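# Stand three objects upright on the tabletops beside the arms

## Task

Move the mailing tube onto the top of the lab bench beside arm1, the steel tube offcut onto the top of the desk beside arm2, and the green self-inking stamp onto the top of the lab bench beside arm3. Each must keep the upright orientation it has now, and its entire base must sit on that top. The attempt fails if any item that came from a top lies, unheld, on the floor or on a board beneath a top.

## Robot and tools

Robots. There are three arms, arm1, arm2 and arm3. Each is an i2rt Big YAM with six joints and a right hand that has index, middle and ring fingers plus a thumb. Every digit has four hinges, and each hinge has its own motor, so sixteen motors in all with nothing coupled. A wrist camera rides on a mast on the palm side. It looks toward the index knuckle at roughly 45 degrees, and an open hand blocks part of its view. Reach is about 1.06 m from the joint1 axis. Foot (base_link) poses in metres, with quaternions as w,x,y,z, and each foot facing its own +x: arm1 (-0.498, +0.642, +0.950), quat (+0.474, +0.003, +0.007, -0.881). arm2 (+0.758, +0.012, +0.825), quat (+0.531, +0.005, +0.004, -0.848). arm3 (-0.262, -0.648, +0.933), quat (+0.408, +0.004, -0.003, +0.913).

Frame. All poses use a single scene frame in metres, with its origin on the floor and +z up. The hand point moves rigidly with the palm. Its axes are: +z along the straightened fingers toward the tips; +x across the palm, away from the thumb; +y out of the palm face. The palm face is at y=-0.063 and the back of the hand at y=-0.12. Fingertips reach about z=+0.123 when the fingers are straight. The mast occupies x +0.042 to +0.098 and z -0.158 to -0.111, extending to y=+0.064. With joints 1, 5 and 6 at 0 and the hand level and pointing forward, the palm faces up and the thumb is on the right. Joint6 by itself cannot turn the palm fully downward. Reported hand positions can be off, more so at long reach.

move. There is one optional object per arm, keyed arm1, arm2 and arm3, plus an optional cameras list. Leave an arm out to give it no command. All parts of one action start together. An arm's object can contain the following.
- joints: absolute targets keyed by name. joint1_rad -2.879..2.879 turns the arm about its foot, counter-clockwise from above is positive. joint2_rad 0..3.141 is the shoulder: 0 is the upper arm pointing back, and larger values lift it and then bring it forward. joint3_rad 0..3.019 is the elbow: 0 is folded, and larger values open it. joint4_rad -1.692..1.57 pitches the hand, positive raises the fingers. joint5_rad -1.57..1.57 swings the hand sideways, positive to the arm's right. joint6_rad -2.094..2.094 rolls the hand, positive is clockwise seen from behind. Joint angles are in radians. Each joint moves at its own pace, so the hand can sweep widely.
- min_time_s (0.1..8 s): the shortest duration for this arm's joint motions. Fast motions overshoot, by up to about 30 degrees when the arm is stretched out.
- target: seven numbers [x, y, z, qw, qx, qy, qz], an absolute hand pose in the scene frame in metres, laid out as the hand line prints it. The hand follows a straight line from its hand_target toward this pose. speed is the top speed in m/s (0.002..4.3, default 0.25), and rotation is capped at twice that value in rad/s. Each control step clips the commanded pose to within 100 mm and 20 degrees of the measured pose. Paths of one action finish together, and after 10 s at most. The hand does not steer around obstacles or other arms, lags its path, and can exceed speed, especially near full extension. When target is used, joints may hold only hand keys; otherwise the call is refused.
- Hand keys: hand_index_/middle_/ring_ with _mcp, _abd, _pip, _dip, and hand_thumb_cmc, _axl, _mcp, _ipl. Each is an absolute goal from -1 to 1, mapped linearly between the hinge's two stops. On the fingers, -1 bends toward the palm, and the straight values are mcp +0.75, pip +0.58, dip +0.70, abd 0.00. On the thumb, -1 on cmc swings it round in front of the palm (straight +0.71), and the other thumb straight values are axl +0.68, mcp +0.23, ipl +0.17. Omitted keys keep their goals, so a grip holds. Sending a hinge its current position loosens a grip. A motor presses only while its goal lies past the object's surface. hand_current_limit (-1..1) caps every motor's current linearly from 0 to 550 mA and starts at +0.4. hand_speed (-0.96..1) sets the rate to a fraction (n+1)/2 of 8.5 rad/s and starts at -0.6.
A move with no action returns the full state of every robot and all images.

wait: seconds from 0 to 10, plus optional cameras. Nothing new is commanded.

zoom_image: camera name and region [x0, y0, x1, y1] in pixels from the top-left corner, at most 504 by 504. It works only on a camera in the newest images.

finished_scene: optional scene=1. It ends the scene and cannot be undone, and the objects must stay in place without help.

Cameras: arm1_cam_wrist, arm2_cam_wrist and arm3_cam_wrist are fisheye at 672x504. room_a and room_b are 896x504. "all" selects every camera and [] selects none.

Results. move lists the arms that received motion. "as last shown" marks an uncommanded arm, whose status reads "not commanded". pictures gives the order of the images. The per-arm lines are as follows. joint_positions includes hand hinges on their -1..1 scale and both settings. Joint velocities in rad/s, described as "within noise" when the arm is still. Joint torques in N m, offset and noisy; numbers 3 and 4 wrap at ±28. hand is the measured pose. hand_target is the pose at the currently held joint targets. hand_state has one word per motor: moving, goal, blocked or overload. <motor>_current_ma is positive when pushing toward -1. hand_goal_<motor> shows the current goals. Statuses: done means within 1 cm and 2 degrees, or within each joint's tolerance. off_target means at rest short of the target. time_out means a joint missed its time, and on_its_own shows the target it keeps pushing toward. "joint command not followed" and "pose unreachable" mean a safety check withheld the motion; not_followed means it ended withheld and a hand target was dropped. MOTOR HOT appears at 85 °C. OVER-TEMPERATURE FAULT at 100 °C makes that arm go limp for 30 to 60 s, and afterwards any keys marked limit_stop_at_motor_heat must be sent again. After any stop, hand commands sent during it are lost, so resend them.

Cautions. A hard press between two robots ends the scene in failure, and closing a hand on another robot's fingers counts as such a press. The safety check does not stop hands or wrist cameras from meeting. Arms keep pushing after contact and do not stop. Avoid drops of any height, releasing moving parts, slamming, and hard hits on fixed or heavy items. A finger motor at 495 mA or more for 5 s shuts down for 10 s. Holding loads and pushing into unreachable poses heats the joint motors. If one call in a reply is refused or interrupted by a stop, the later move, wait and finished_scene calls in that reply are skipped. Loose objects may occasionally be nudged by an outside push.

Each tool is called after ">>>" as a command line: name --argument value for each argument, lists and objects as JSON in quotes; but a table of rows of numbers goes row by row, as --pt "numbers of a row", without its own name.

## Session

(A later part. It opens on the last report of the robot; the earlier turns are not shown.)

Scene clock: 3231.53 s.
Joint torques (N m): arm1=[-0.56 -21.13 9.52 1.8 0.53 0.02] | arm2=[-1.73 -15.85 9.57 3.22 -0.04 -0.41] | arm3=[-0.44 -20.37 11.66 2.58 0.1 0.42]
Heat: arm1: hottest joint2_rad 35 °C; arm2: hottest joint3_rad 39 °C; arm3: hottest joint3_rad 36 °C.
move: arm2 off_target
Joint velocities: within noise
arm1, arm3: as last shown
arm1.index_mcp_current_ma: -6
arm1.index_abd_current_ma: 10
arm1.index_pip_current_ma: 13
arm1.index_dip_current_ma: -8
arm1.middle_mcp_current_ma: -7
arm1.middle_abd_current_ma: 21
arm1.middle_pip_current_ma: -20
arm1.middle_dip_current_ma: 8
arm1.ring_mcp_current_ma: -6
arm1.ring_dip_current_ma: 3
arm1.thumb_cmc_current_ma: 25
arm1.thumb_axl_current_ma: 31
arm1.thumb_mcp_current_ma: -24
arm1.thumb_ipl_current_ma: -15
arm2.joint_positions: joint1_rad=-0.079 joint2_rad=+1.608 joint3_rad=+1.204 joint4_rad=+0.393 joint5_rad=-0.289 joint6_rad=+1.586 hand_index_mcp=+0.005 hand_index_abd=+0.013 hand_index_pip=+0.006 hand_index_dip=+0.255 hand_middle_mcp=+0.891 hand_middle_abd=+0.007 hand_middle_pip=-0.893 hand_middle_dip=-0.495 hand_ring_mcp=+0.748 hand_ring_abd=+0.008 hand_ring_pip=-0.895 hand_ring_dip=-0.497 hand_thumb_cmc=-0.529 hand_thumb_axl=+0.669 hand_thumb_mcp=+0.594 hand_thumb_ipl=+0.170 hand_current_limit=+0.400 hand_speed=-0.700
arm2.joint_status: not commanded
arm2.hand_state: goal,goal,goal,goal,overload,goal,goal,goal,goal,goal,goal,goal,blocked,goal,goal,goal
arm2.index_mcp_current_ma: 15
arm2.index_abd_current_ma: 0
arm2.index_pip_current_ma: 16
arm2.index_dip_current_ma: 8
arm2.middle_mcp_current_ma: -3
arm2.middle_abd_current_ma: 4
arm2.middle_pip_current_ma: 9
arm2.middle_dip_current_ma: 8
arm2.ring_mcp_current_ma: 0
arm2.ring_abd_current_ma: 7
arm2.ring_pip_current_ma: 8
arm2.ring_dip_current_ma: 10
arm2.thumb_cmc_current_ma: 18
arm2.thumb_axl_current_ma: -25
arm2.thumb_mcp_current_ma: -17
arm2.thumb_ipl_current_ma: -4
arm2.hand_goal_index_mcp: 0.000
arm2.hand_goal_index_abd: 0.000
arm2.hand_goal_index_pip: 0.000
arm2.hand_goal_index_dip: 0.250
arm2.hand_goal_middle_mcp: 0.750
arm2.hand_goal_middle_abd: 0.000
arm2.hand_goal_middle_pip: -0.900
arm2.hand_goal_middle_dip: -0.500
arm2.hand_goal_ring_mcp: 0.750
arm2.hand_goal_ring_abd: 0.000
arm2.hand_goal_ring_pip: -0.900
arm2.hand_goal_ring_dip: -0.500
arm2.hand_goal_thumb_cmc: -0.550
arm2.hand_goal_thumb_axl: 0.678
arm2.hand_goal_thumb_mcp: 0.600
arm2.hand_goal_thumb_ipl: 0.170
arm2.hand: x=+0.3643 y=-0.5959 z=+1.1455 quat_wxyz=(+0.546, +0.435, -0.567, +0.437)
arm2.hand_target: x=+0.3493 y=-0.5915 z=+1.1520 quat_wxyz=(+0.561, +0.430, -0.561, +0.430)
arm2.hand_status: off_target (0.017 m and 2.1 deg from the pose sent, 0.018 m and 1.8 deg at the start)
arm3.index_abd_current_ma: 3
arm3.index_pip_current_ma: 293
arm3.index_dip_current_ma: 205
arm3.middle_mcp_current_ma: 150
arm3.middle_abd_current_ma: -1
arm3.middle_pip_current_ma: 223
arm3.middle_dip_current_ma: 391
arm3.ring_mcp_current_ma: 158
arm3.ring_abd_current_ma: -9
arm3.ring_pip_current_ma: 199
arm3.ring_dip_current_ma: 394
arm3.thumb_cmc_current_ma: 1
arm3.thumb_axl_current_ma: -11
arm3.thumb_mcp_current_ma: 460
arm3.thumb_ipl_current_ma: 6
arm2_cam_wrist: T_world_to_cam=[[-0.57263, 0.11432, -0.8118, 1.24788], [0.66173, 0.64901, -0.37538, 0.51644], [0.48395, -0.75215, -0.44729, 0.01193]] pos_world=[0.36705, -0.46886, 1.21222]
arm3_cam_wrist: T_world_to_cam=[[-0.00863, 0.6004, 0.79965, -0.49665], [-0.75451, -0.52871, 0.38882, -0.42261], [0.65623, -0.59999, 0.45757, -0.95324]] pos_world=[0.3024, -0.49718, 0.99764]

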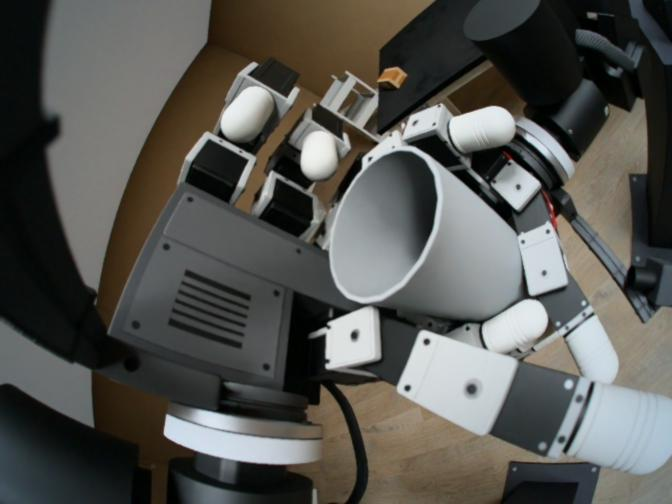

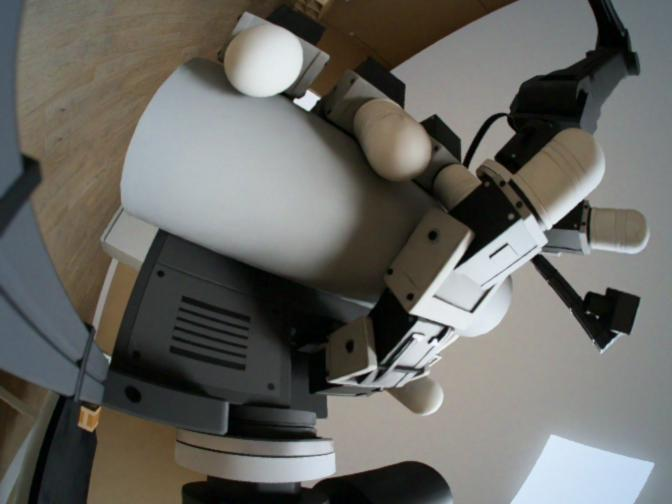

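>>> move --arm2 '{"joints": {"joint1_rad": -0.100}, "min_time_s": 1.0}' --cameras '["arm2_cam_wrist"]'

>>> zoom_image --camera "arm2_cam_wrist" --region '[280, 80, 672, 480]'

Scene clock: 3237.67 s.
Joint torques (N m): arm1=[-0.62 -21.13 9.52 1.78 0.53 0.02] | arm2=[-1.49 -15.62 9.59 3.22 -0.05 -0.41] | arm3=[-0.67 -20.37 11.74 2.63 0.08 0.42]
Heat: arm1: hottest joint2_rad 35 °C; arm2: hottest joint3_rad 39 °C; arm3: hottest joint3_rad 37 °C.
move: arm2 done
Joint velocities: within noise
arm1, arm3: as last shown
arm1.index_pip_current_ma: 10
arm1.index_dip_current_ma: -19
arm1.middle_mcp_current_ma: -16
arm1.middle_abd_current_ma: 14
arm1.middle_pip_current_ma: -13
arm1.middle_dip_current_ma: -1
arm1.ring_mcp_current_ma: 5
arm1.ring_abd_current_ma: 16
arm1.ring_pip_current_ma: -5
arm1.ring_dip_current_ma: 0
arm1.thumb_cmc_current_ma: 13
arm1.thumb_axl_current_ma: 25
arm1.thumb_mcp_current_ma: -33
arm1.thumb_ipl_current_ma: -16
arm2.joint_positions: joint1_rad=-0.079 joint2_rad=+1.608 joint3_rad=+1.204 joint4_rad=+0.393 joint5_rad=-0.289 joint6_rad=+1.586 hand_index_mcp=+0.005 hand_index_abd=+0.013 hand_index_pip=+0.006 hand_index_dip=+0.255 hand_middle_mcp=+0.891 hand_middle_abd=+0.007 hand_middle_pip=-0.893 hand_middle_dip=-0.495 hand_ring_mcp=+0.748 hand_ring_abd=+0.008 hand_ring_pip=-0.895 hand_ring_dip=-0.497 hand_thumb_cmc=-0.529 hand_thumb_axl=+0.669 hand_thumb_mcp=+0.594 hand_thumb_ipl=+0.170 hand_current_limit=+0.400 hand_speed=-0.700
arm2.joint_status: all done
arm2.hand_state: goal,goal,goal,goal,overload,goal,goal,goal,goal,goal,goal,goal,blocked,goal,goal,goal
arm2.index_mcp_current_ma: 15
arm2.index_abd_current_ma: 5
arm2.index_pip_current_ma: 6
arm2.index_dip_current_ma: 11
arm2.middle_mcp_current_ma: -3
arm2.middle_abd_current_ma: 8
arm2.middle_pip_current_ma: 15
arm2.middle_dip_current_ma: 5
arm2.ring_mcp_current_ma: -7
arm2.ring_abd_current_ma: 20
arm2.ring_pip_current_ma: 8
arm2.ring_dip_current_ma: 0
arm2.thumb_cmc_current_ma: 29
arm2.thumb_axl_current_ma: -28
arm2.thumb_mcp_current_ma: -19
arm2.thumb_ipl_current_ma: -4
arm2.hand_goal_index_mcp: 0.000
arm2.hand_goal_index_abd: 0.000
arm2.hand_goal_index_pip: 0.000
arm2.hand_goal_index_dip: 0.250
arm2.hand_goal_middle_mcp: 0.750
arm2.hand_goal_middle_abd: 0.000
arm2.hand_goal_middle_pip: -0.900
arm2.hand_goal_middle_dip: -0.500
arm2.hand_goal_ring_mcp: 0.750
arm2.hand_goal_ring_abd: 0.000
arm2.hand_goal_ring_pip: -0.900
arm2.hand_goal_ring_dip: -0.500
arm2.hand_goal_thumb_cmc: -0.550
arm2.hand_goal_thumb_axl: 0.678
arm2.hand_goal_thumb_mcp: 0.600
arm2.hand_goal_thumb_ipl: 0.170
arm2.hand: x=+0.3643 y=-0.5959 z=+1.1455 quat_wxyz=(+0.546, +0.435, -0.567, +0.437)
arm2.hand_target: x=+0.3489 y=-0.5912 z=+1.1520 quat_wxyz=(+0.561, +0.430, -0.561, +0.430)
arm2.hand_status: not commanded
arm3.index_mcp_current_ma: 368
arm3.index_abd_current_ma: 0
arm3.index_pip_current_ma: 298
arm3.index_dip_current_ma: 220
arm3.middle_mcp_current_ma: 145
arm3.middle_abd_current_ma: -23
arm3.middle_pip_current_ma: 225
arm3.middle_dip_current_ma: 398
arm3.ring_mcp_current_ma: 165
arm3.ring_abd_current_ma: -1
arm3.ring_pip_current_ma: 209
arm3.thumb_cmc_current_ma: 8
arm3.thumb_axl_current_ma: 1
arm3.thumb_mcp_current_ma: 441
arm3.thumb_ipl_current_ma: 16
arm2_cam_wrist: T_world_to_cam=[[-0.57263, 0.11432, -0.8118, 1.24788], [0.66173, 0.64901, -0.37538, 0.51644], [0.48395, -0.75215, -0.44729, 0.01193]] pos_world=[0.36705, -0.46886, 1.21222]

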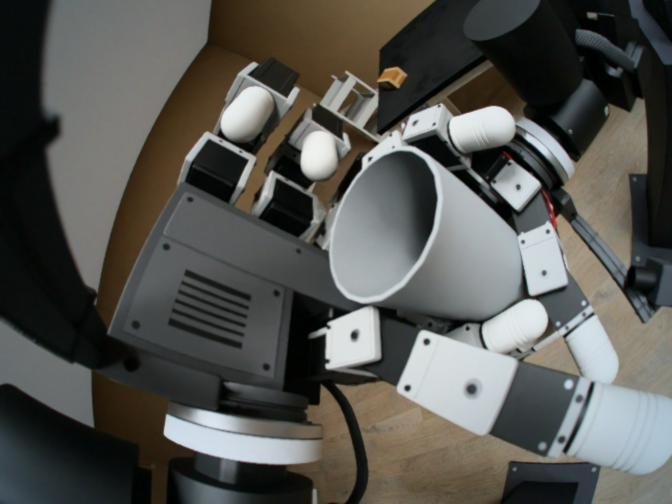

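Scaled by 1.260 from the camera's image (finer frame: 960x720).

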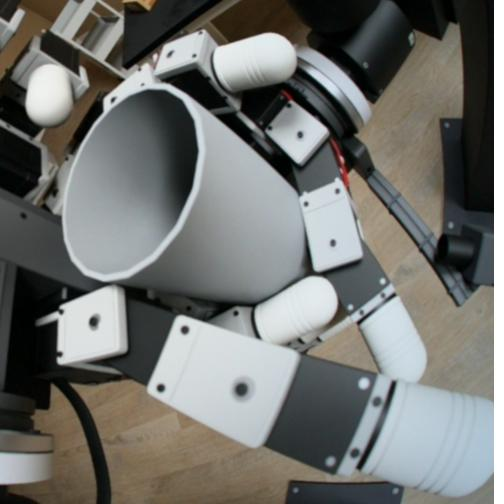

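>>> move --arm2 '{"joints": {"joint1_rad": -0.118}, "min_time_s": 1.0}' --cameras '["arm2_cam_wrist"]'

>>> zoom_image --camera "arm2_cam_wrist" --region '[280, 80, 672, 480]'

Scene clock: 3241.27 s.
Joint torques (N m): arm1=[-0.62 -21.13 9.52 1.78 0.53 0.02] | arm2=[0.03 -16.5 8.68 2.22 -0.05 -0.29] | arm3=[-0.56 -20.42 11.64 2.59 0.07 0.43]
Heat: arm1: hottest joint2_rad 35 °C; arm2: hottest joint3_rad 38 °C; arm3: hottest joint3_rad 37 °C.
move: arm2 not_followed
Joint velocities: within noise
arm1: as last shown
arm1.index_mcp_current_ma: -7
arm1.index_abd_current_ma: -4
arm1.index_pip_current_ma: 3
arm1.index_dip_current_ma: -18
arm1.middle_mcp_current_ma: -19
arm1.middle_abd_current_ma: 21
arm1.middle_pip_current_ma: -5
arm1.middle_dip_current_ma: 1
arm1.ring_mcp_current_ma: 7
arm1.ring_abd_current_ma: 20
arm1.ring_pip_current_ma: -3
arm1.ring_dip_current_ma: -5
arm1.thumb_cmc_current_ma: 31
arm1.thumb_axl_current_ma: 27
arm1.thumb_mcp_current_ma: -34
arm1.thumb_ipl_current_ma: -24
arm2.joint_positions: joint1_rad=-0.081 joint2_rad=+1.608 joint3_rad=+1.203 joint4_rad=+0.393 joint5_rad=-0.290 joint6_rad=+1.586 hand_index_mcp=+0.005 hand_index_abd=+0.010 hand_index_pip=+0.006 hand_index_dip=+0.255 hand_middle_mcp=+0.891 hand_middle_abd=+0.007 hand_middle_pip=-0.893 hand_middle_dip=-0.495 hand_ring_mcp=+0.748 hand_ring_abd=+0.008 hand_ring_pip=-0.895 hand_ring_dip=-0.497 hand_thumb_cmc=-0.529 hand_thumb_axl=+0.668 hand_thumb_mcp=+0.594 hand_thumb_ipl=+0.170 hand_current_limit=+0.400 hand_speed=-0.700
arm2.joint_status: joint1_rad not_followed (moved -0.002 of -0.039)
arm2.hand_state: goal,goal,goal,goal,overload,goal,goal,goal,goal,goal,goal,goal,blocked,goal,goal,goal
arm2.index_mcp_current_ma: 14
arm2.index_abd_current_ma: 4
arm2.index_pip_current_ma: 9
arm2.index_dip_current_ma: 8
arm2.middle_mcp_current_ma: -3
arm2.middle_abd_current_ma: 9
arm2.middle_pip_current_ma: 20
arm2.middle_dip_current_ma: 22
arm2.ring_mcp_current_ma: -4
arm2.ring_abd_current_ma: 9
arm2.ring_pip_current_ma: 5
arm2.ring_dip_current_ma: 11
arm2.thumb_cmc_current_ma: 31
arm2.thumb_axl_current_ma: -26
arm2.thumb_mcp_current_ma: -17
arm2.thumb_ipl_current_ma: -3
arm2.hand_goal_index_mcp: 0.000
arm2.hand_goal_index_abd: 0.000
arm2.hand_goal_index_pip: 0.000
arm2.hand_goal_index_dip: 0.250
arm2.hand_goal_middle_mcp: 0.750
arm2.hand_goal_middle_abd: 0.000
arm2.hand_goal_middle_pip: -0.900
arm2.hand_goal_middle_dip: -0.500
arm2.hand_goal_ring_mcp: 0.750
arm2.hand_goal_ring_abd: 0.000
arm2.hand_goal_ring_pip: -0.900
arm2.hand_goal_ring_dip: -0.500
arm2.hand_goal_thumb_cmc: -0.550
arm2.hand_goal_thumb_axl: 0.678
arm2.hand_goal_thumb_mcp: 0.600
arm2.hand_goal_thumb_ipl: 0.170
arm2.hand: x=+0.3635 y=-0.5952 z=+1.1448 quat_wxyz=(+0.546, +0.435, -0.568, +0.436)
arm2.hand_target: x=+0.3635 y=-0.5952 z=+1.1448 quat_wxyz=(+0.546, +0.435, -0.568, +0.436)
arm2.hand_status: not commanded
arm3.joint_positions: joint1_rad=-2.218 joint2_rad=+2.016 joint3_rad=+0.984 joint4_rad=+0.988 joint5_rad=+0.081 joint6_rad=-1.599 hand_index_mcp=-0.153 hand_index_abd=-0.010 hand_index_pip=-0.188 hand_index_dip=-0.058 hand_middle_mcp=-0.163 hand_middle_abd=-0.010 hand_middle_pip=-0.145 hand_middle_dip=-0.156 hand_ring_mcp=-0.129 hand_ring_abd=-0.014 hand_ring_pip=-0.170 hand_ring_dip=-0.158 hand_thumb_cmc=-0.585 hand_thumb_axl=+0.696 hand_thumb_mcp=-0.050 hand_thumb_ipl=+0.410 hand_current_limit=+0.600 hand_speed=-0.800
arm3.joint_status: not commanded
arm3.hand_state: blocked,goal,blocked,blocked,blocked,goal,blocked,blocked,blocked,goal,blocked,blocked,blocked,goal,blocked,goal
arm3.index_mcp_current_ma: 382
arm3.index_abd_current_ma: -4
arm3.index_pip_current_ma: 283
arm3.index_dip_current_ma: 214
arm3.middle_mcp_current_ma: 164
arm3.middle_abd_current_ma: -5
arm3.middle_pip_current_ma: 221
arm3.middle_dip_current_ma: 413
arm3.ring_mcp_current_ma: 148
arm3.ring_abd_current_ma: -4
arm3.ring_pip_current_ma: 206
arm3.ring_dip_current_ma: 394
arm3.thumb_cmc_current_ma: -1
arm3.thumb_axl_current_ma: 12
arm3.thumb_mcp_current_ma: 439
arm3.thumb_ipl_current_ma: 4
arm3.hand_goal_index_mcp: -0.750
arm3.hand_goal_index_abd: 0.000
arm3.hand_goal_index_pip: -0.700
arm3.hand_goal_index_dip: -0.500
arm3.hand_goal_middle_mcp: -0.500
arm3.hand_goal_middle_abd: 0.000
arm3.hand_goal_middle_pip: -0.600
arm3.hand_goal_middle_dip: -0.800
arm3.hand_goal_ring_mcp: -0.450
arm3.hand_goal_ring_abd: 0.000
arm3.hand_goal_ring_pip: -0.600
arm3.hand_goal_ring_dip: -0.800
arm3.hand_goal_thumb_cmc: -0.550
arm3.hand_goal_thumb_axl: 0.678
arm3.hand_goal_thumb_mcp: -0.600
arm3.hand_goal_thumb_ipl: 0.400
arm3.hand: x=+0.4277 y=-0.5213 z=+1.0558 quat_wxyz=(+0.690, -0.008, +0.724, -0.008)
arm3.hand_target: x=+0.4462 y=-0.5195 z=+1.1055 quat_wxyz=(+0.725, +0.000, +0.688, +0.000)
arm3.hand_status: not commanded
joint command not followed: on one or more control steps a check withheld the commanded joint targets of the arm2 arm, and it was not sent them on those steps. On the call's last step the targets were still withheld.
cause: the commanded joint targets, or the way to them, would bring a part of the robot too close to another arm (this arm's hand and a part of the arm3 arm, along the way the arms are being sent, or toward where that arm still pushes).
arm2_cam_wrist: T_world_to_cam=[[-0.57211, 0.11532, -0.81203, 1.2474], [0.66219, 0.64912, -0.37436, 0.51494], [0.48394, -0.75189, -0.44773, 0.01323]] pos_world=[0.36625, -0.46816, 1.21163]

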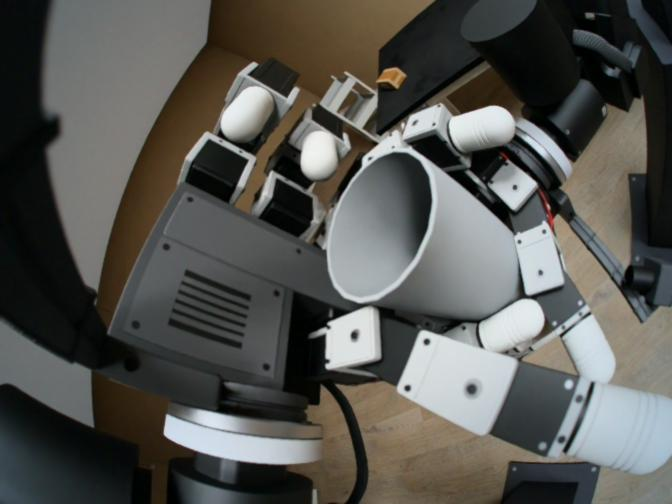

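Scaled by 1.260 from the camera's image (finer frame: 960x720).

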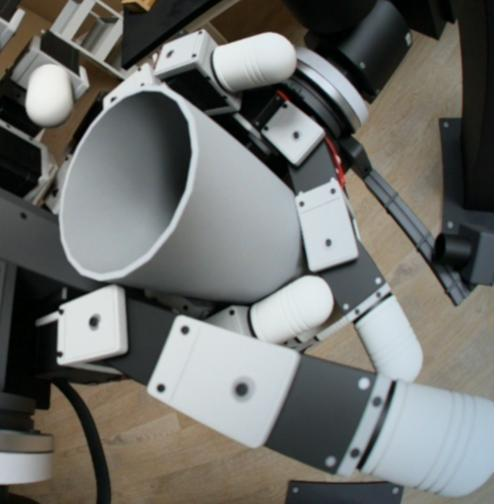

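>>> move --arm2 '{"target": [0.3490, -0.5912, 1.150, 0.561, 0.4305, -0.561, 0.4305], "speed": 0.03, "joints": {"hand_thumb_mcp": 0.1, "hand_thumb_ipl": 0.4, "hand_index_mcp": -0.25, "hand_index_pip": -0.15, "hand_index_dip": 0.0, "hand_speed": -0.85}}' --cameras '["arm2_cam_wrist", "arm3_cam_wrist"]'

>>> zoom_image --camera "arm2_cam_wrist" --region '[280, 80, 672, 480]'

Scene clock: 3248.50 s.
Joint torques (N m): arm1=[-0.62 -21.13 9.52 1.78 0.53 0.01] | arm2=[-0.44 -15.5 9.31 3.23 -0.04 -0.39] | arm3=[-0.32 -20.37 11.67 2.63 0.03 0.42]
Heat: arm1: hottest joint2_rad 35 °C; arm2: hottest joint3_rad 38 °C; arm3: hottest joint3_rad 37 °C.
move: arm2 off_target
Joint velocities: within noise
arm1, arm3: as last shown
arm1.index_mcp_current_ma: -15
arm1.index_abd_current_ma: 14
arm1.index_pip_current_ma: 2
arm1.index_dip_current_ma: -8
arm1.middle_mcp_current_ma: -11
arm1.middle_abd_current_ma: 18
arm1.middle_pip_current_ma: -14
arm1.middle_dip_current_ma: -13
arm1.ring_mcp_current_ma: -7
arm1.ring_abd_current_ma: 22
arm1.ring_pip_current_ma: -6
arm1.ring_dip_current_ma: 11
arm1.thumb_cmc_current_ma: 29
arm1.thumb_axl_current_ma: 26
arm1.thumb_mcp_current_ma: -28
arm1.thumb_ipl_current_ma: -22
arm2.joint_positions: joint1_rad=-0.092 joint2_rad=+1.608 joint3_rad=+1.203 joint4_rad=+0.399 joint5_rad=-0.290 joint6_rad=+1.585 hand_index_mcp=-0.211 hand_index_abd=+0.013 hand_index_pip=-0.127 hand_index_dip=+0.018 hand_middle_mcp=+0.891 hand_middle_abd=+0.007 hand_middle_pip=-0.893 hand_middle_dip=-0.495 hand_ring_mcp=+0.748 hand_ring_abd=+0.008 hand_ring_pip=-0.895 hand_ring_dip=-0.497 hand_thumb_cmc=-0.527 hand_thumb_axl=+0.668 hand_thumb_mcp=+0.129 hand_thumb_ipl=+0.396 hand_current_limit=+0.400 hand_speed=-0.850
arm2.joint_status: hand_index_mcp off_target (ended at -0.211, target -0.250); hand_index_pip off_target (ended at -0.127, target -0.150); hand_thumb_mcp off_target (ended at +0.129, target +0.100); the others done
arm2.hand_state: blocked,goal,blocked,goal,overload,goal,goal,goal,goal,goal,goal,goal,blocked,goal,blocked,goal
arm2.index_mcp_current_ma: 75
arm2.index_abd_current_ma: 11
arm2.index_pip_current_ma: 46
arm2.index_dip_current_ma: 22
arm2.middle_mcp_current_ma: -9
arm2.middle_abd_current_ma: 5
arm2.middle_pip_current_ma: 17
arm2.middle_dip_current_ma: 10
arm2.ring_mcp_current_ma: 3
arm2.ring_abd_current_ma: 9
arm2.ring_pip_current_ma: 17
arm2.ring_dip_current_ma: 5
arm2.thumb_cmc_current_ma: 35
arm2.thumb_axl_current_ma: -32
arm2.thumb_mcp_current_ma: 57
arm2.thumb_ipl_current_ma: -21
arm2.hand_goal_index_mcp: -0.250
arm2.hand_goal_index_abd: 0.000
arm2.hand_goal_index_pip: -0.150
arm2.hand_goal_index_dip: 0.000
arm2.hand_goal_middle_mcp: 0.750
arm2.hand_goal_middle_abd: 0.000
arm2.hand_goal_middle_pip: -0.900
arm2.hand_goal_middle_dip: -0.500
arm2.hand_goal_ring_mcp: 0.750
arm2.hand_goal_ring_abd: 0.000
arm2.hand_goal_ring_pip: -0.900
arm2.hand_goal_ring_dip: -0.500
arm2.hand_goal_thumb_cmc: -0.550
arm2.hand_goal_thumb_axl: 0.678
arm2.hand_goal_thumb_mcp: 0.100
arm2.hand_goal_thumb_ipl: 0.400
arm2.hand: x=+0.3561 y=-0.5906 z=+1.1464 quat_wxyz=(+0.550, +0.431, -0.568, +0.434)
arm2.hand_target: x=+0.3492 y=-0.5910 z=+1.1500 quat_wxyz=(+0.561, +0.431, -0.561, +0.430)
arm2.hand_status: done (0.008 m and 1.5 deg from the pose sent, 0.016 m and 2.1 deg at the start)
arm3.joint_positions: joint1_rad=-2.219 joint2_rad=+2.016 joint3_rad=+0.984 joint4_rad=+0.988 joint5_rad=+0.083 joint6_rad=-1.599 hand_index_mcp=-0.153 hand_index_abd=-0.010 hand_index_pip=-0.188 hand_index_dip=-0.058 hand_middle_mcp=-0.163 hand_middle_abd=-0.010 hand_middle_pip=-0.145 hand_middle_dip=-0.156 hand_ring_mcp=-0.129 hand_ring_abd=-0.014 hand_ring_pip=-0.170 hand_ring_dip=-0.158 hand_thumb_cmc=-0.585 hand_thumb_axl=+0.696 hand_thumb_mcp=-0.050 hand_thumb_ipl=+0.410 hand_current_limit=+0.600 hand_speed=-0.800
arm3.index_mcp_current_ma: 381
arm3.index_abd_current_ma: 4
arm3.index_pip_current_ma: 274
arm3.index_dip_current_ma: 227
arm3.middle_mcp_current_ma: 149
arm3.middle_abd_current_ma: -10
arm3.middle_pip_current_ma: 225
arm3.middle_dip_current_ma: 401
arm3.ring_mcp_current_ma: 154
arm3.ring_abd_current_ma: -12
arm3.ring_pip_current_ma: 209
arm3.ring_dip_current_ma: 393
arm3.thumb_cmc_current_ma: -4
arm3.thumb_axl_current_ma: 2
arm3.thumb_mcp_current_ma: 445
arm3.thumb_ipl_current_ma: 0
arm3.hand: x=+0.4280 y=-0.5222 z=+1.0558 quat_wxyz=(+0.690, -0.008, +0.724, -0.008)
held back during your reply time (arm2 arm), on 90 control steps: a part of the arm was too close to another arm, or the arm's last command would have brought one too close.
arm2_cam_wrist: T_world_to_cam=[[-0.57378, 0.11881, -0.81035, 1.2447], [0.66885, 0.639, -0.3799, 0.51535], [0.47268, -0.75998, -0.4461, 0.01839]] pos_world=[0.36079, -0.46321, 1.21262]
arm3_cam_wrist: T_world_to_cam=[[-0.00695, 0.60051, 0.79959, -0.49656], [-0.7559, -0.52663, 0.38894, -0.42146], [0.65465, -0.60171, 0.45758, -0.95431]] pos_world=[0.3027, -0.49798, 0.99764]

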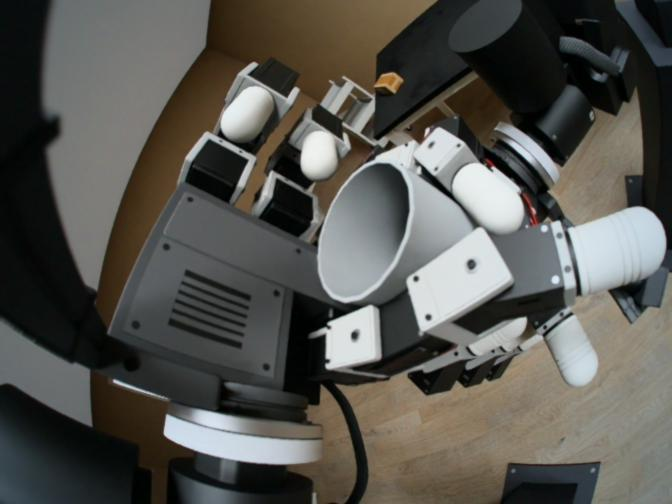

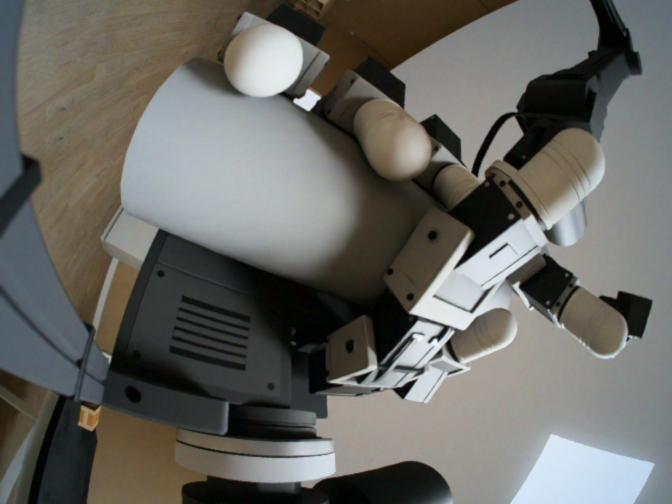

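Scaled by 1.260 from the camera's image (finer frame: 960x720).

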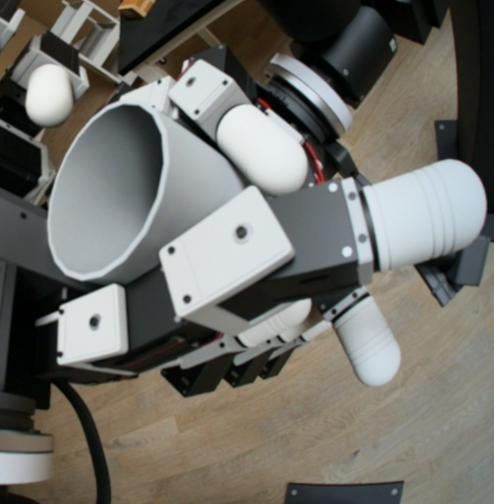

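>>> move --arm2 '{"joints": {"hand_thumb_mcp": -0.65, "hand_thumb_ipl": 0.4, "hand_index_mcp": -0.9, "hand_index_pip": -0.9, "hand_index_dip": -0.7, "hand_speed": -0.85, "hand_current_limit": 0.7}}' --cameras '["arm2_cam_wrist", "arm3_cam_wrist"]'

>>> zoom_image --camera "arm2_cam_wrist" --region '[280, 80, 672, 480]'

Scene clock: 3256.13 s.
Joint torques (N m): arm1=[-0.62 -21.19 9.51 1.8 0.53 0.02] | arm2=[-0.5 -15.5 9.35 3.19 -0.04 -0.23] | arm3=[-0.32 -20.48 11.71 2.65 0.02 0.41]
Heat: arm1: hottest joint2_rad 35 °C; arm2: hottest joint3_rad 38 °C; arm3: hottest joint3_rad 37 °C.
move: arm2 off_target
Joint velocities: within noise
arm1, arm3: as last shown
arm1.index_mcp_current_ma: -2
arm1.index_abd_current_ma: -3
arm1.index_pip_current_ma: 6
arm1.index_dip_current_ma: -21
arm1.middle_mcp_current_ma: -5
arm1.middle_abd_current_ma: 14
arm1.middle_pip_current_ma: -22
arm1.middle_dip_current_ma: 2
arm1.ring_mcp_current_ma: 8
arm1.ring_abd_current_ma: 4
arm1.ring_pip_current_ma: -10
arm1.ring_dip_current_ma: 4
arm1.thumb_cmc_current_ma: 34
arm1.thumb_axl_current_ma: 34
arm1.thumb_mcp_current_ma: -35
arm1.thumb_ipl_current_ma: -18
arm2.joint_positions: joint1_rad=-0.092 joint2_rad=+1.608 joint3_rad=+1.203 joint4_rad=+0.399 joint5_rad=-0.289 joint6_rad=+1.568 hand_index_mcp=-0.208 hand_index_abd=-0.003 hand_index_pip=-0.121 hand_index_dip=-0.098 hand_middle_mcp=+0.891 hand_middle_abd=+0.007 hand_middle_pip=-0.893 hand_middle_dip=-0.495 hand_ring_mcp=+0.748 hand_ring_abd=+0.008 hand_ring_pip=-0.895 hand_ring_dip=-0.497 hand_thumb_cmc=-0.509 hand_thumb_axl=+0.647 hand_thumb_mcp=+0.053 hand_thumb_ipl=+0.396 hand_current_limit=+0.700 hand_speed=-0.850
arm2.joint_status: hand_index_mcp off_target (ended at -0.208, target -0.900); hand_index_pip off_target (ended at -0.121, target -0.900); hand_index_dip off_target (ended at -0.098, target -0.700); hand_thumb_mcp off_target (ended at +0.053, target -0.650); the others done
arm2.hand_state: blocked,goal,blocked,blocked,overload,goal,goal,goal,goal,goal,goal,goal,blocked,blocked,blocked,goal
arm2.index_mcp_current_ma: 480
arm2.index_abd_current_ma: -17
arm2.index_pip_current_ma: 463
arm2.index_dip_current_ma: 463
arm2.middle_mcp_current_ma: -9
arm2.middle_abd_current_ma: 8
arm2.middle_pip_current_ma: 18
arm2.middle_dip_current_ma: 11
arm2.ring_mcp_current_ma: -9
arm2.ring_abd_current_ma: 18
arm2.ring_pip_current_ma: 20
arm2.ring_dip_current_ma: 12
arm2.thumb_cmc_current_ma: 61
arm2.thumb_axl_current_ma: -70
arm2.thumb_mcp_current_ma: 464
arm2.thumb_ipl_current_ma: -10
arm2.hand_goal_index_mcp: -0.900
arm2.hand_goal_index_abd: 0.000
arm2.hand_goal_index_pip: -0.900
arm2.hand_goal_index_dip: -0.700
arm2.hand_goal_middle_mcp: 0.750
arm2.hand_goal_middle_abd: 0.000
arm2.hand_goal_middle_pip: -0.900
arm2.hand_goal_middle_dip: -0.500
arm2.hand_goal_ring_mcp: 0.750
arm2.hand_goal_ring_abd: 0.000
arm2.hand_goal_ring_pip: -0.900
arm2.hand_goal_ring_dip: -0.500
arm2.hand_goal_thumb_cmc: -0.550
arm2.hand_goal_thumb_axl: 0.678
arm2.hand_goal_thumb_mcp: -0.650
arm2.hand_goal_thumb_ipl: 0.400
arm2.hand: x=+0.3557 y=-0.5904 z=+1.1479 quat_wxyz=(+0.554, +0.436, -0.565, +0.429)
arm2.hand_target: x=+0.3492 y=-0.5910 z=+1.1500 quat_wxyz=(+0.561, +0.430, -0.561, +0.430)
arm2.hand_status: not commanded
arm3.joint_positions: joint1_rad=-2.222 joint2_rad=+2.016 joint3_rad=+0.984 joint4_rad=+0.988 joint5_rad=+0.083 joint6_rad=-1.599 hand_index_mcp=-0.154 hand_index_abd=-0.010 hand_index_pip=-0.188 hand_index_dip=-0.058 hand_middle_mcp=-0.163 hand_middle_abd=-0.011 hand_middle_pip=-0.145 hand_middle_dip=-0.156 hand_ring_mcp=-0.128 hand_ring_abd=-0.014 hand_ring_pip=-0.170 hand_ring_dip=-0.158 hand_thumb_cmc=-0.586 hand_thumb_axl=+0.695 hand_thumb_mcp=-0.050 hand_thumb_ipl=+0.410 hand_current_limit=+0.600 hand_speed=-0.800
arm3.index_mcp_current_ma: 379
arm3.index_abd_current_ma: 10
arm3.index_pip_current_ma: 277
arm3.index_dip_current_ma: 219
arm3.middle_mcp_current_ma: 163
arm3.middle_abd_current_ma: -23
arm3.middle_pip_current_ma: 220
arm3.middle_dip_current_ma: 400
arm3.ring_mcp_current_ma: 160
arm3.ring_abd_current_ma: 4
arm3.ring_pip_current_ma: 217
arm3.ring_dip_current_ma: 391
arm3.thumb_cmc_current_ma: 19
arm3.thumb_axl_current_ma: 13
arm3.thumb_mcp_current_ma: 456
arm3.thumb_ipl_current_ma: 10
arm3.hand: x=+0.4283 y=-0.5241 z=+1.0558 quat_wxyz=(+0.690, -0.007, +0.724, -0.009)
arm3.hand_target: x=+0.4462 y=-0.5197 z=+1.1055 quat_wxyz=(+0.725, +0.000, +0.688, +0.000)
arm2_cam_wrist: T_world_to_cam=[[-0.58743, 0.12238, -0.79997, 1.24066], [0.66237, 0.64065, -0.38838, 0.52921], [0.46497, -0.75802, -0.45739, 0.03621]] pos_world=[0.36143, -0.46342, 1.21458]
arm3_cam_wrist: T_world_to_cam=[[-0.00533, 0.6005, 0.79961, -0.49609], [-0.75732, -0.5246, 0.38892, -0.42044], [0.65302, -0.60349, 0.45757, -0.95581]] pos_world=[0.30311, -0.49948, 0.99754]

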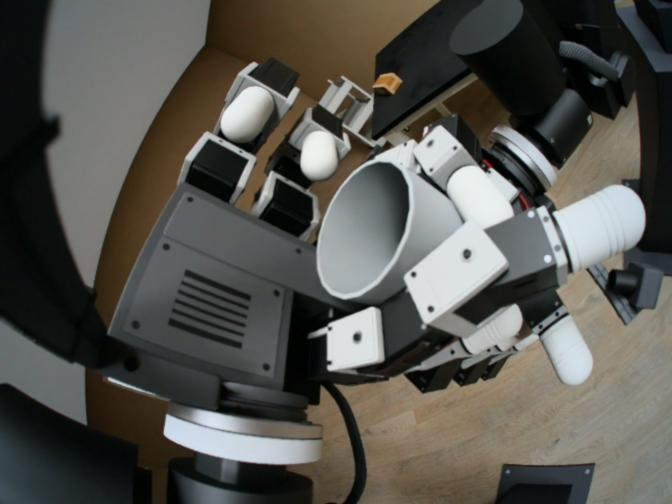

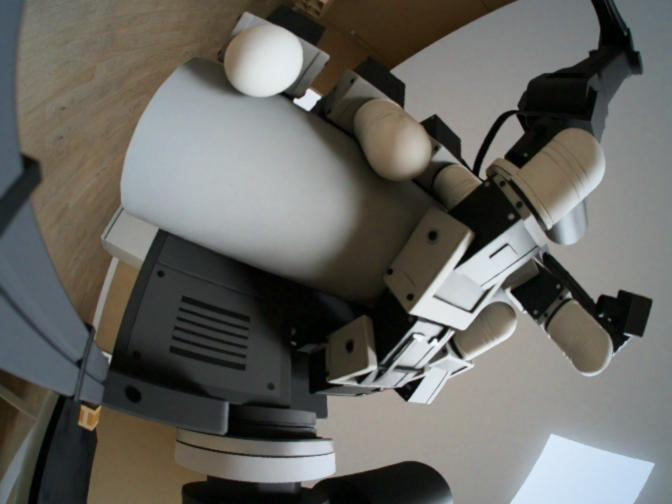

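Scaled by 1.260 from the camera's image (finer frame: 960x720).

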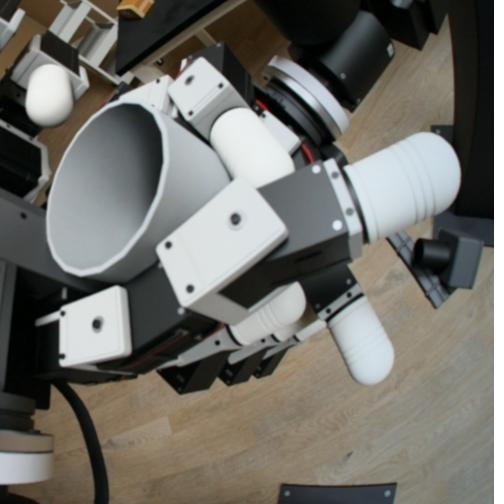

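>>> move --arm2 '{"target": [0.3492, -0.5912, 1.180, 0.561, 0.4305, -0.561, 0.4305], "speed": 0.03, "joints": {"hand_current_limit": 0.68}}' --cameras '["arm2_cam_wrist", "arm3_cam_wrist"]'

>>> zoom_image --camera "arm2_cam_wrist" --region '[280, 80, 672, 480]'

Scene clock: 3262.23 s.
Joint torques (N m): arm1=[-0.56 -21.19 9.52 1.78 0.53 0.02] | arm2=[-0.44 -18.02 12.71 1.63 -0.09 -0.06] | arm3=[-0.44 -20.72 11.73 2.62 0 0.45]
Heat: arm1: hottest joint2_rad 35 °C; arm2: hottest joint3_rad 38 °C; arm3: hottest joint3_rad 37 °C.
move: arm2 off_target
Joint velocities: within noise
arm1, arm3: as last shown
arm1.index_mcp_current_ma: -8
arm1.index_abd_current_ma: 11
arm1.index_dip_current_ma: -19
arm1.middle_mcp_current_ma: -10
arm1.middle_abd_current_ma: 7
arm1.middle_pip_current_ma: -6
arm1.middle_dip_current_ma: -3
arm1.ring_mcp_current_ma: -10
arm1.ring_abd_current_ma: 21
arm1.ring_pip_current_ma: 0
arm1.ring_dip_current_ma: -2
arm1.thumb_cmc_current_ma: 27
arm1.thumb_axl_current_ma: 20
arm1.thumb_mcp_current_ma: -23
arm1.thumb_ipl_current_ma: -14
arm2.joint_positions: joint1_rad=-0.092 joint2_rad=+1.604 joint3_rad=+1.205 joint4_rad=+0.361 joint5_rad=-0.289 joint6_rad=+1.550 hand_index_mcp=-0.205 hand_index_abd=-0.009 hand_index_pip=-0.097 hand_index_dip=-0.145 hand_middle_mcp=+0.891 hand_middle_abd=+0.007 hand_middle_pip=-0.893 hand_middle_dip=-0.495 hand_ring_mcp=+0.748 hand_ring_abd=+0.008 hand_ring_pip=-0.895 hand_ring_dip=-0.497 hand_thumb_cmc=-0.493 hand_thumb_axl=+0.646 hand_thumb_mcp=+0.023 hand_thumb_ipl=+0.396 hand_current_limit=+0.680 hand_speed=-0.850
arm2.joint_status: all done
arm2.hand_state: blocked,goal,blocked,blocked,overload,goal,goal,goal,goal,goal,goal,goal,blocked,blocked,blocked,goal
arm2.index_mcp_current_ma: 466
arm2.index_abd_current_ma: -14
arm2.index_pip_current_ma: 456
arm2.index_dip_current_ma: 468
arm2.middle_mcp_current_ma: -2
arm2.middle_abd_current_ma: 10
arm2.middle_pip_current_ma: 17
arm2.middle_dip_current_ma: 17
arm2.ring_mcp_current_ma: 0
arm2.ring_abd_current_ma: 8
arm2.ring_pip_current_ma: 7
arm2.ring_dip_current_ma: 18
arm2.thumb_cmc_current_ma: 95
arm2.thumb_axl_current_ma: -73
arm2.thumb_mcp_current_ma: 464
arm2.thumb_ipl_current_ma: -5
arm2.hand_goal_index_mcp: -0.900
arm2.hand_goal_index_abd: 0.000
arm2.hand_goal_index_pip: -0.900
arm2.hand_goal_index_dip: -0.700
arm2.hand_goal_middle_mcp: 0.750
arm2.hand_goal_middle_abd: 0.000
arm2.hand_goal_middle_pip: -0.900
arm2.hand_goal_middle_dip: -0.500
arm2.hand_goal_ring_mcp: 0.750
arm2.hand_goal_ring_abd: 0.000
arm2.hand_goal_ring_pip: -0.900
arm2.hand_goal_ring_dip: -0.500
arm2.hand_goal_thumb_cmc: -0.550
arm2.hand_goal_thumb_axl: 0.678
arm2.hand_goal_thumb_mcp: -0.650
arm2.hand_goal_thumb_ipl: 0.400
arm2.on_its_own: hand_index_dip moved -0.048 toward your old target -0.700; hand_thumb_mcp moved -0.030 toward your old target -0.650
arm2.hand: x=+0.3560 y=-0.5891 z=+1.1432 quat_wxyz=(+0.547, +0.445, -0.571, +0.419)
arm2.hand_target: x=+0.3503 y=-0.5898 z=+1.1797 quat_wxyz=(+0.561, +0.431, -0.561, +0.431)
arm2.hand_status: off_target (0.038 m and 2.9 deg from the pose sent, 0.033 m and 1.1 deg at the start)
arm3.joint_positions: joint1_rad=-2.222 joint2_rad=+2.018 joint3_rad=+0.984 joint4_rad=+0.988 joint5_rad=+0.083 joint6_rad=-1.601 hand_index_mcp=-0.154 hand_index_abd=-0.010 hand_index_pip=-0.188 hand_index_dip=-0.058 hand_middle_mcp=-0.163 hand_middle_abd=-0.012 hand_middle_pip=-0.145 hand_middle_dip=-0.156 hand_ring_mcp=-0.128 hand_ring_abd=-0.015 hand_ring_pip=-0.170 hand_ring_dip=-0.159 hand_thumb_cmc=-0.586 hand_thumb_axl=+0.695 hand_thumb_mcp=-0.050 hand_thumb_ipl=+0.410 hand_current_limit=+0.600 hand_speed=-0.800
arm3.index_mcp_current_ma: 376
arm3.index_abd_current_ma: 13
arm3.index_pip_current_ma: 284
arm3.index_dip_current_ma: 210
arm3.middle_mcp_current_ma: 168
arm3.middle_abd_current_ma: -9
arm3.middle_pip_current_ma: 212
arm3.middle_dip_current_ma: 384
arm3.ring_mcp_current_ma: 150
arm3.ring_abd_current_ma: -8
arm3.ring_pip_current_ma: 207
arm3.ring_dip_current_ma: 398
arm3.thumb_cmc_current_ma: 0
arm3.thumb_axl_current_ma: -1
arm3.thumb_mcp_current_ma: 452
arm3.thumb_ipl_current_ma: 6
arm3.hand: x=+0.4283 y=-0.5240 z=+1.0538 quat_wxyz=(+0.689, -0.008, +0.725, -0.010)
arm3.hand_target: x=+0.4462 y=-0.5197 z=+1.1054 quat_wxyz=(+0.725, +0.000, +0.688, +0.000)
arm2_cam_wrist: T_world_to_cam=[[-0.58808, 0.14756, -0.79522, 1.24646], [0.66177, 0.65305, -0.36822, 0.51075], [0.46499, -0.7428, -0.4817, 0.0716]] pos_world=[0.36173, -0.46429, 1.21377]
arm3_cam_wrist: T_world_to_cam=[[-0.00328, 0.60248, 0.79813, -0.49282], [-0.75618, -0.52376, 0.39226, -0.42324], [0.65436, -0.60224, 0.4573, -0.95447]] pos_world=[0.30291, -0.49958, 0.99583]

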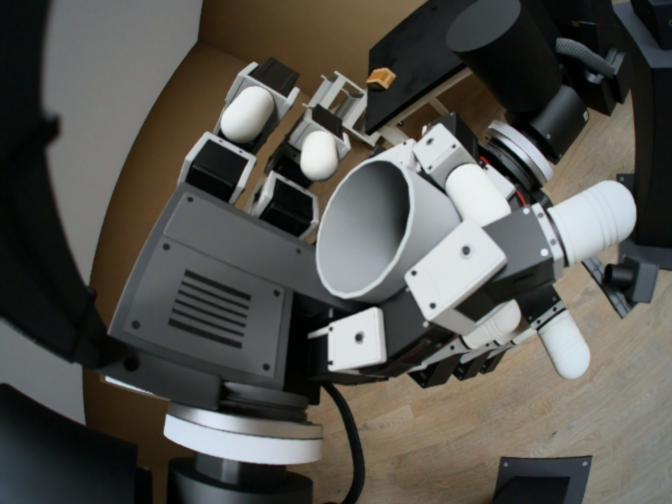

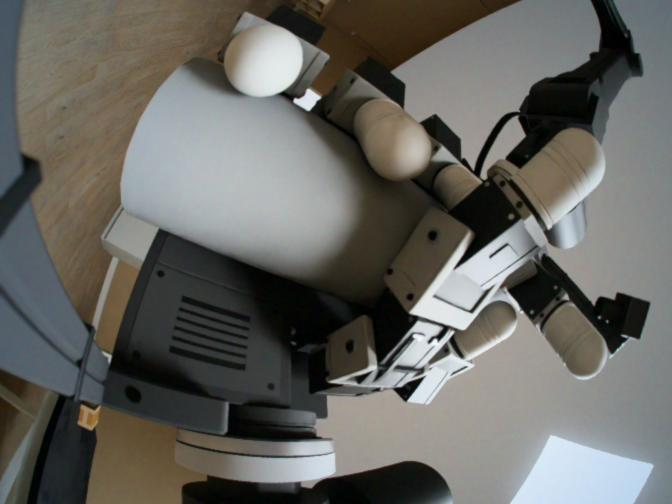

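Scaled by 1.260 from the camera's image (finer frame: 960x720).

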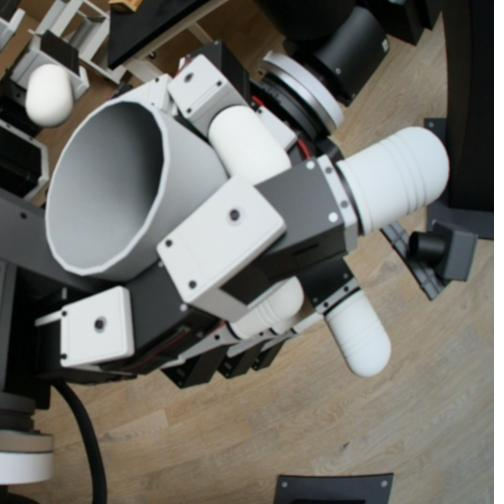

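>>> move --arm2 '{"target": [0.3500, -0.5912, 1.205, 0.5755, 0.4191, -0.5461, 0.4417], "speed": 0.03}' --cameras '["arm2_cam_wrist", "arm3_cam_wrist"]'

Scene clock: 3270.93 s.
Joint torques (N m): arm1=[-0.56 -21.19 9.52 1.77 0.53 0.01] | arm2=[-0.32 -19.19 13.59 2.67 -0.09 0.09] | arm3=[-0.15 -20.6 11.51 2.62 0.02 0.43]
Heat: arm1: hottest joint2_rad 35 °C; arm2: hottest joint3_rad 39 °C; arm3: hottest joint3_rad 37 °C.
move: arm2 off_target
Joint velocities: within noise
arm1, arm3: as last shown
arm1.index_mcp_current_ma: 2
arm1.index_abd_current_ma: 5
arm1.index_pip_current_ma: -2
arm1.index_dip_current_ma: -23
arm1.middle_mcp_current_ma: -7
arm1.middle_pip_current_ma: -9
arm1.middle_dip_current_ma: 3
arm1.ring_mcp_current_ma: 14
arm1.ring_abd_current_ma: 4
arm1.ring_pip_current_ma: -1
arm1.ring_dip_current_ma: 3
arm1.thumb_cmc_current_ma: 32
arm1.thumb_axl_current_ma: 27
arm1.thumb_mcp_current_ma: -25
arm1.thumb_ipl_current_ma: -24
arm2.joint_positions: joint1_rad=-0.092 joint2_rad=+1.601 joint3_rad=+1.205 joint4_rad=+0.361 joint5_rad=-0.290 joint6_rad=+1.550 hand_index_mcp=-0.205 hand_index_abd=-0.002 hand_index_pip=-0.097 hand_index_dip=-0.148 hand_middle_mcp=+0.891 hand_middle_abd=+0.007 hand_middle_pip=-0.893 hand_middle_dip=-0.495 hand_ring_mcp=+0.748 hand_ring_abd=+0.008 hand_ring_pip=-0.895 hand_ring_dip=-0.497 hand_thumb_cmc=-0.492 hand_thumb_axl=+0.646 hand_thumb_mcp=+0.022 hand_thumb_ipl=+0.396 hand_current_limit=+0.680 hand_speed=-0.850
arm2.joint_status: not commanded
arm2.hand_state: blocked,goal,blocked,blocked,overload,goal,goal,goal,goal,goal,goal,goal,blocked,blocked,blocked,goal
arm2.index_mcp_current_ma: 465
arm2.index_abd_current_ma: 0
arm2.index_pip_current_ma: 466
arm2.index_dip_current_ma: 466
arm2.middle_mcp_current_ma: 2
arm2.middle_abd_current_ma: 14
arm2.middle_pip_current_ma: 14
arm2.middle_dip_current_ma: 11
arm2.ring_mcp_current_ma: -8
arm2.ring_abd_current_ma: 16
arm2.ring_pip_current_ma: 21
arm2.ring_dip_current_ma: 3
arm2.thumb_cmc_current_ma: 100
arm2.thumb_axl_current_ma: -69
arm2.thumb_mcp_current_ma: 446
arm2.thumb_ipl_current_ma: -10
arm2.hand_goal_index_mcp: -0.900
arm2.hand_goal_index_abd: 0.000
arm2.hand_goal_index_pip: -0.900
arm2.hand_goal_index_dip: -0.700
arm2.hand_goal_middle_mcp: 0.750
arm2.hand_goal_middle_abd: 0.000
arm2.hand_goal_middle_pip: -0.900
arm2.hand_goal_middle_dip: -0.500
arm2.hand_goal_ring_mcp: 0.750
arm2.hand_goal_ring_abd: 0.000
arm2.hand_goal_ring_pip: -0.900
arm2.hand_goal_ring_dip: -0.500
arm2.hand_goal_thumb_cmc: -0.550
arm2.hand_goal_thumb_axl: 0.678
arm2.hand_goal_thumb_mcp: -0.650
arm2.hand_goal_thumb_ipl: 0.400
arm2.hand: x=+0.3564 y=-0.5886 z=+1.1461 quat_wxyz=(+0.549, +0.445, -0.570, +0.420)
arm2.hand_target: x=+0.3522 y=-0.5882 z=+1.2046 quat_wxyz=(+0.575, +0.420, -0.545, +0.442)
arm2.hand_status: off_target (0.059 m and 5.6 deg from the pose sent, 0.062 m and 5.8 deg at the start)
arm3.joint_positions: joint1_rad=-2.222 joint2_rad=+2.018 joint3_rad=+0.987 joint4_rad=+0.988 joint5_rad=+0.083 joint6_rad=-1.601 hand_index_mcp=-0.154 hand_index_abd=-0.010 hand_index_pip=-0.188 hand_index_dip=-0.058 hand_middle_mcp=-0.163 hand_middle_abd=-0.012 hand_middle_pip=-0.145 hand_middle_dip=-0.156 hand_ring_mcp=-0.128 hand_ring_abd=-0.015 hand_ring_pip=-0.170 hand_ring_dip=-0.159 hand_thumb_cmc=-0.586 hand_thumb_axl=+0.695 hand_thumb_mcp=-0.050 hand_thumb_ipl=+0.410 hand_current_limit=+0.600 hand_speed=-0.800
arm3.index_mcp_current_ma: 395
arm3.index_abd_current_ma: 6
arm3.index_pip_current_ma: 279
arm3.index_dip_current_ma: 225
arm3.middle_mcp_current_ma: 151
arm3.middle_abd_current_ma: -7
arm3.middle_pip_current_ma: 226
arm3.middle_dip_current_ma: 379
arm3.ring_mcp_current_ma: 163
arm3.ring_abd_current_ma: -9
arm3.ring_pip_current_ma: 213
arm3.thumb_cmc_current_ma: 2
arm3.thumb_axl_current_ma: 3
arm3.thumb_mcp_current_ma: 455
arm3.thumb_ipl_current_ma: 2
arm3.hand: x=+0.4291 y=-0.5240 z=+1.0549 quat_wxyz=(+0.690, -0.008, +0.724, -0.010)
arm2_cam_wrist: T_world_to_cam=[[-0.58986, 0.14444, -0.79448, 1.24691], [0.66069, 0.652, -0.372, 0.51532], [0.46427, -0.74433, -0.48002, 0.07068]] pos_world=[0.36223, -0.46348, 1.21627]
arm3_cam_wrist: T_world_to_cam=[[-0.00542, 0.60261, 0.79802, -0.49277], [-0.75725, -0.52368, 0.3903, -0.42046], [0.65311, -0.60218, 0.45916, -0.95693]] pos_world=[0.30391, -0.49948, 0.99673]

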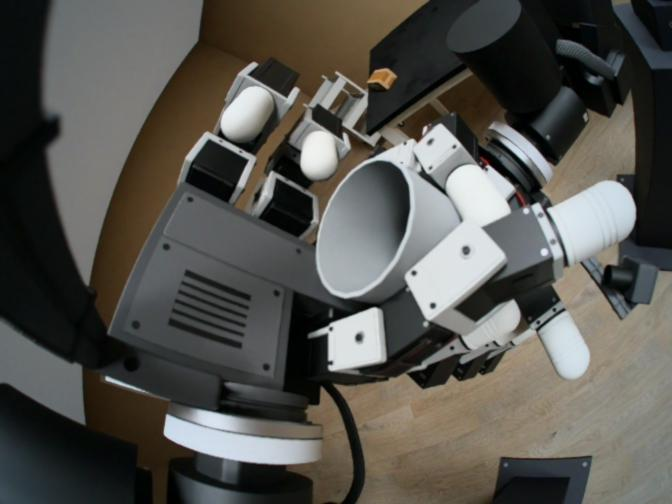

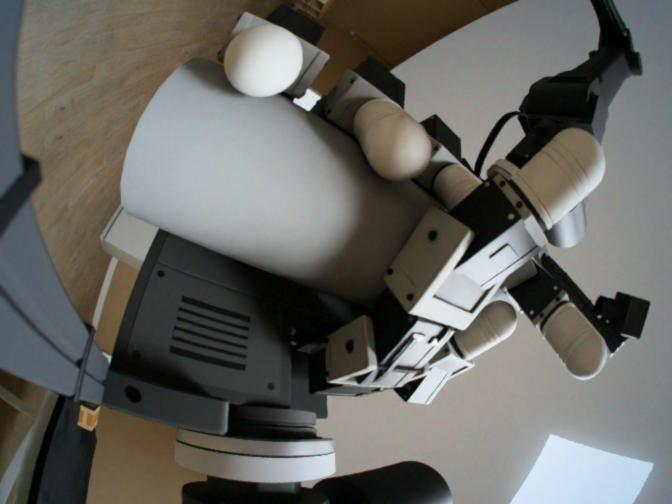

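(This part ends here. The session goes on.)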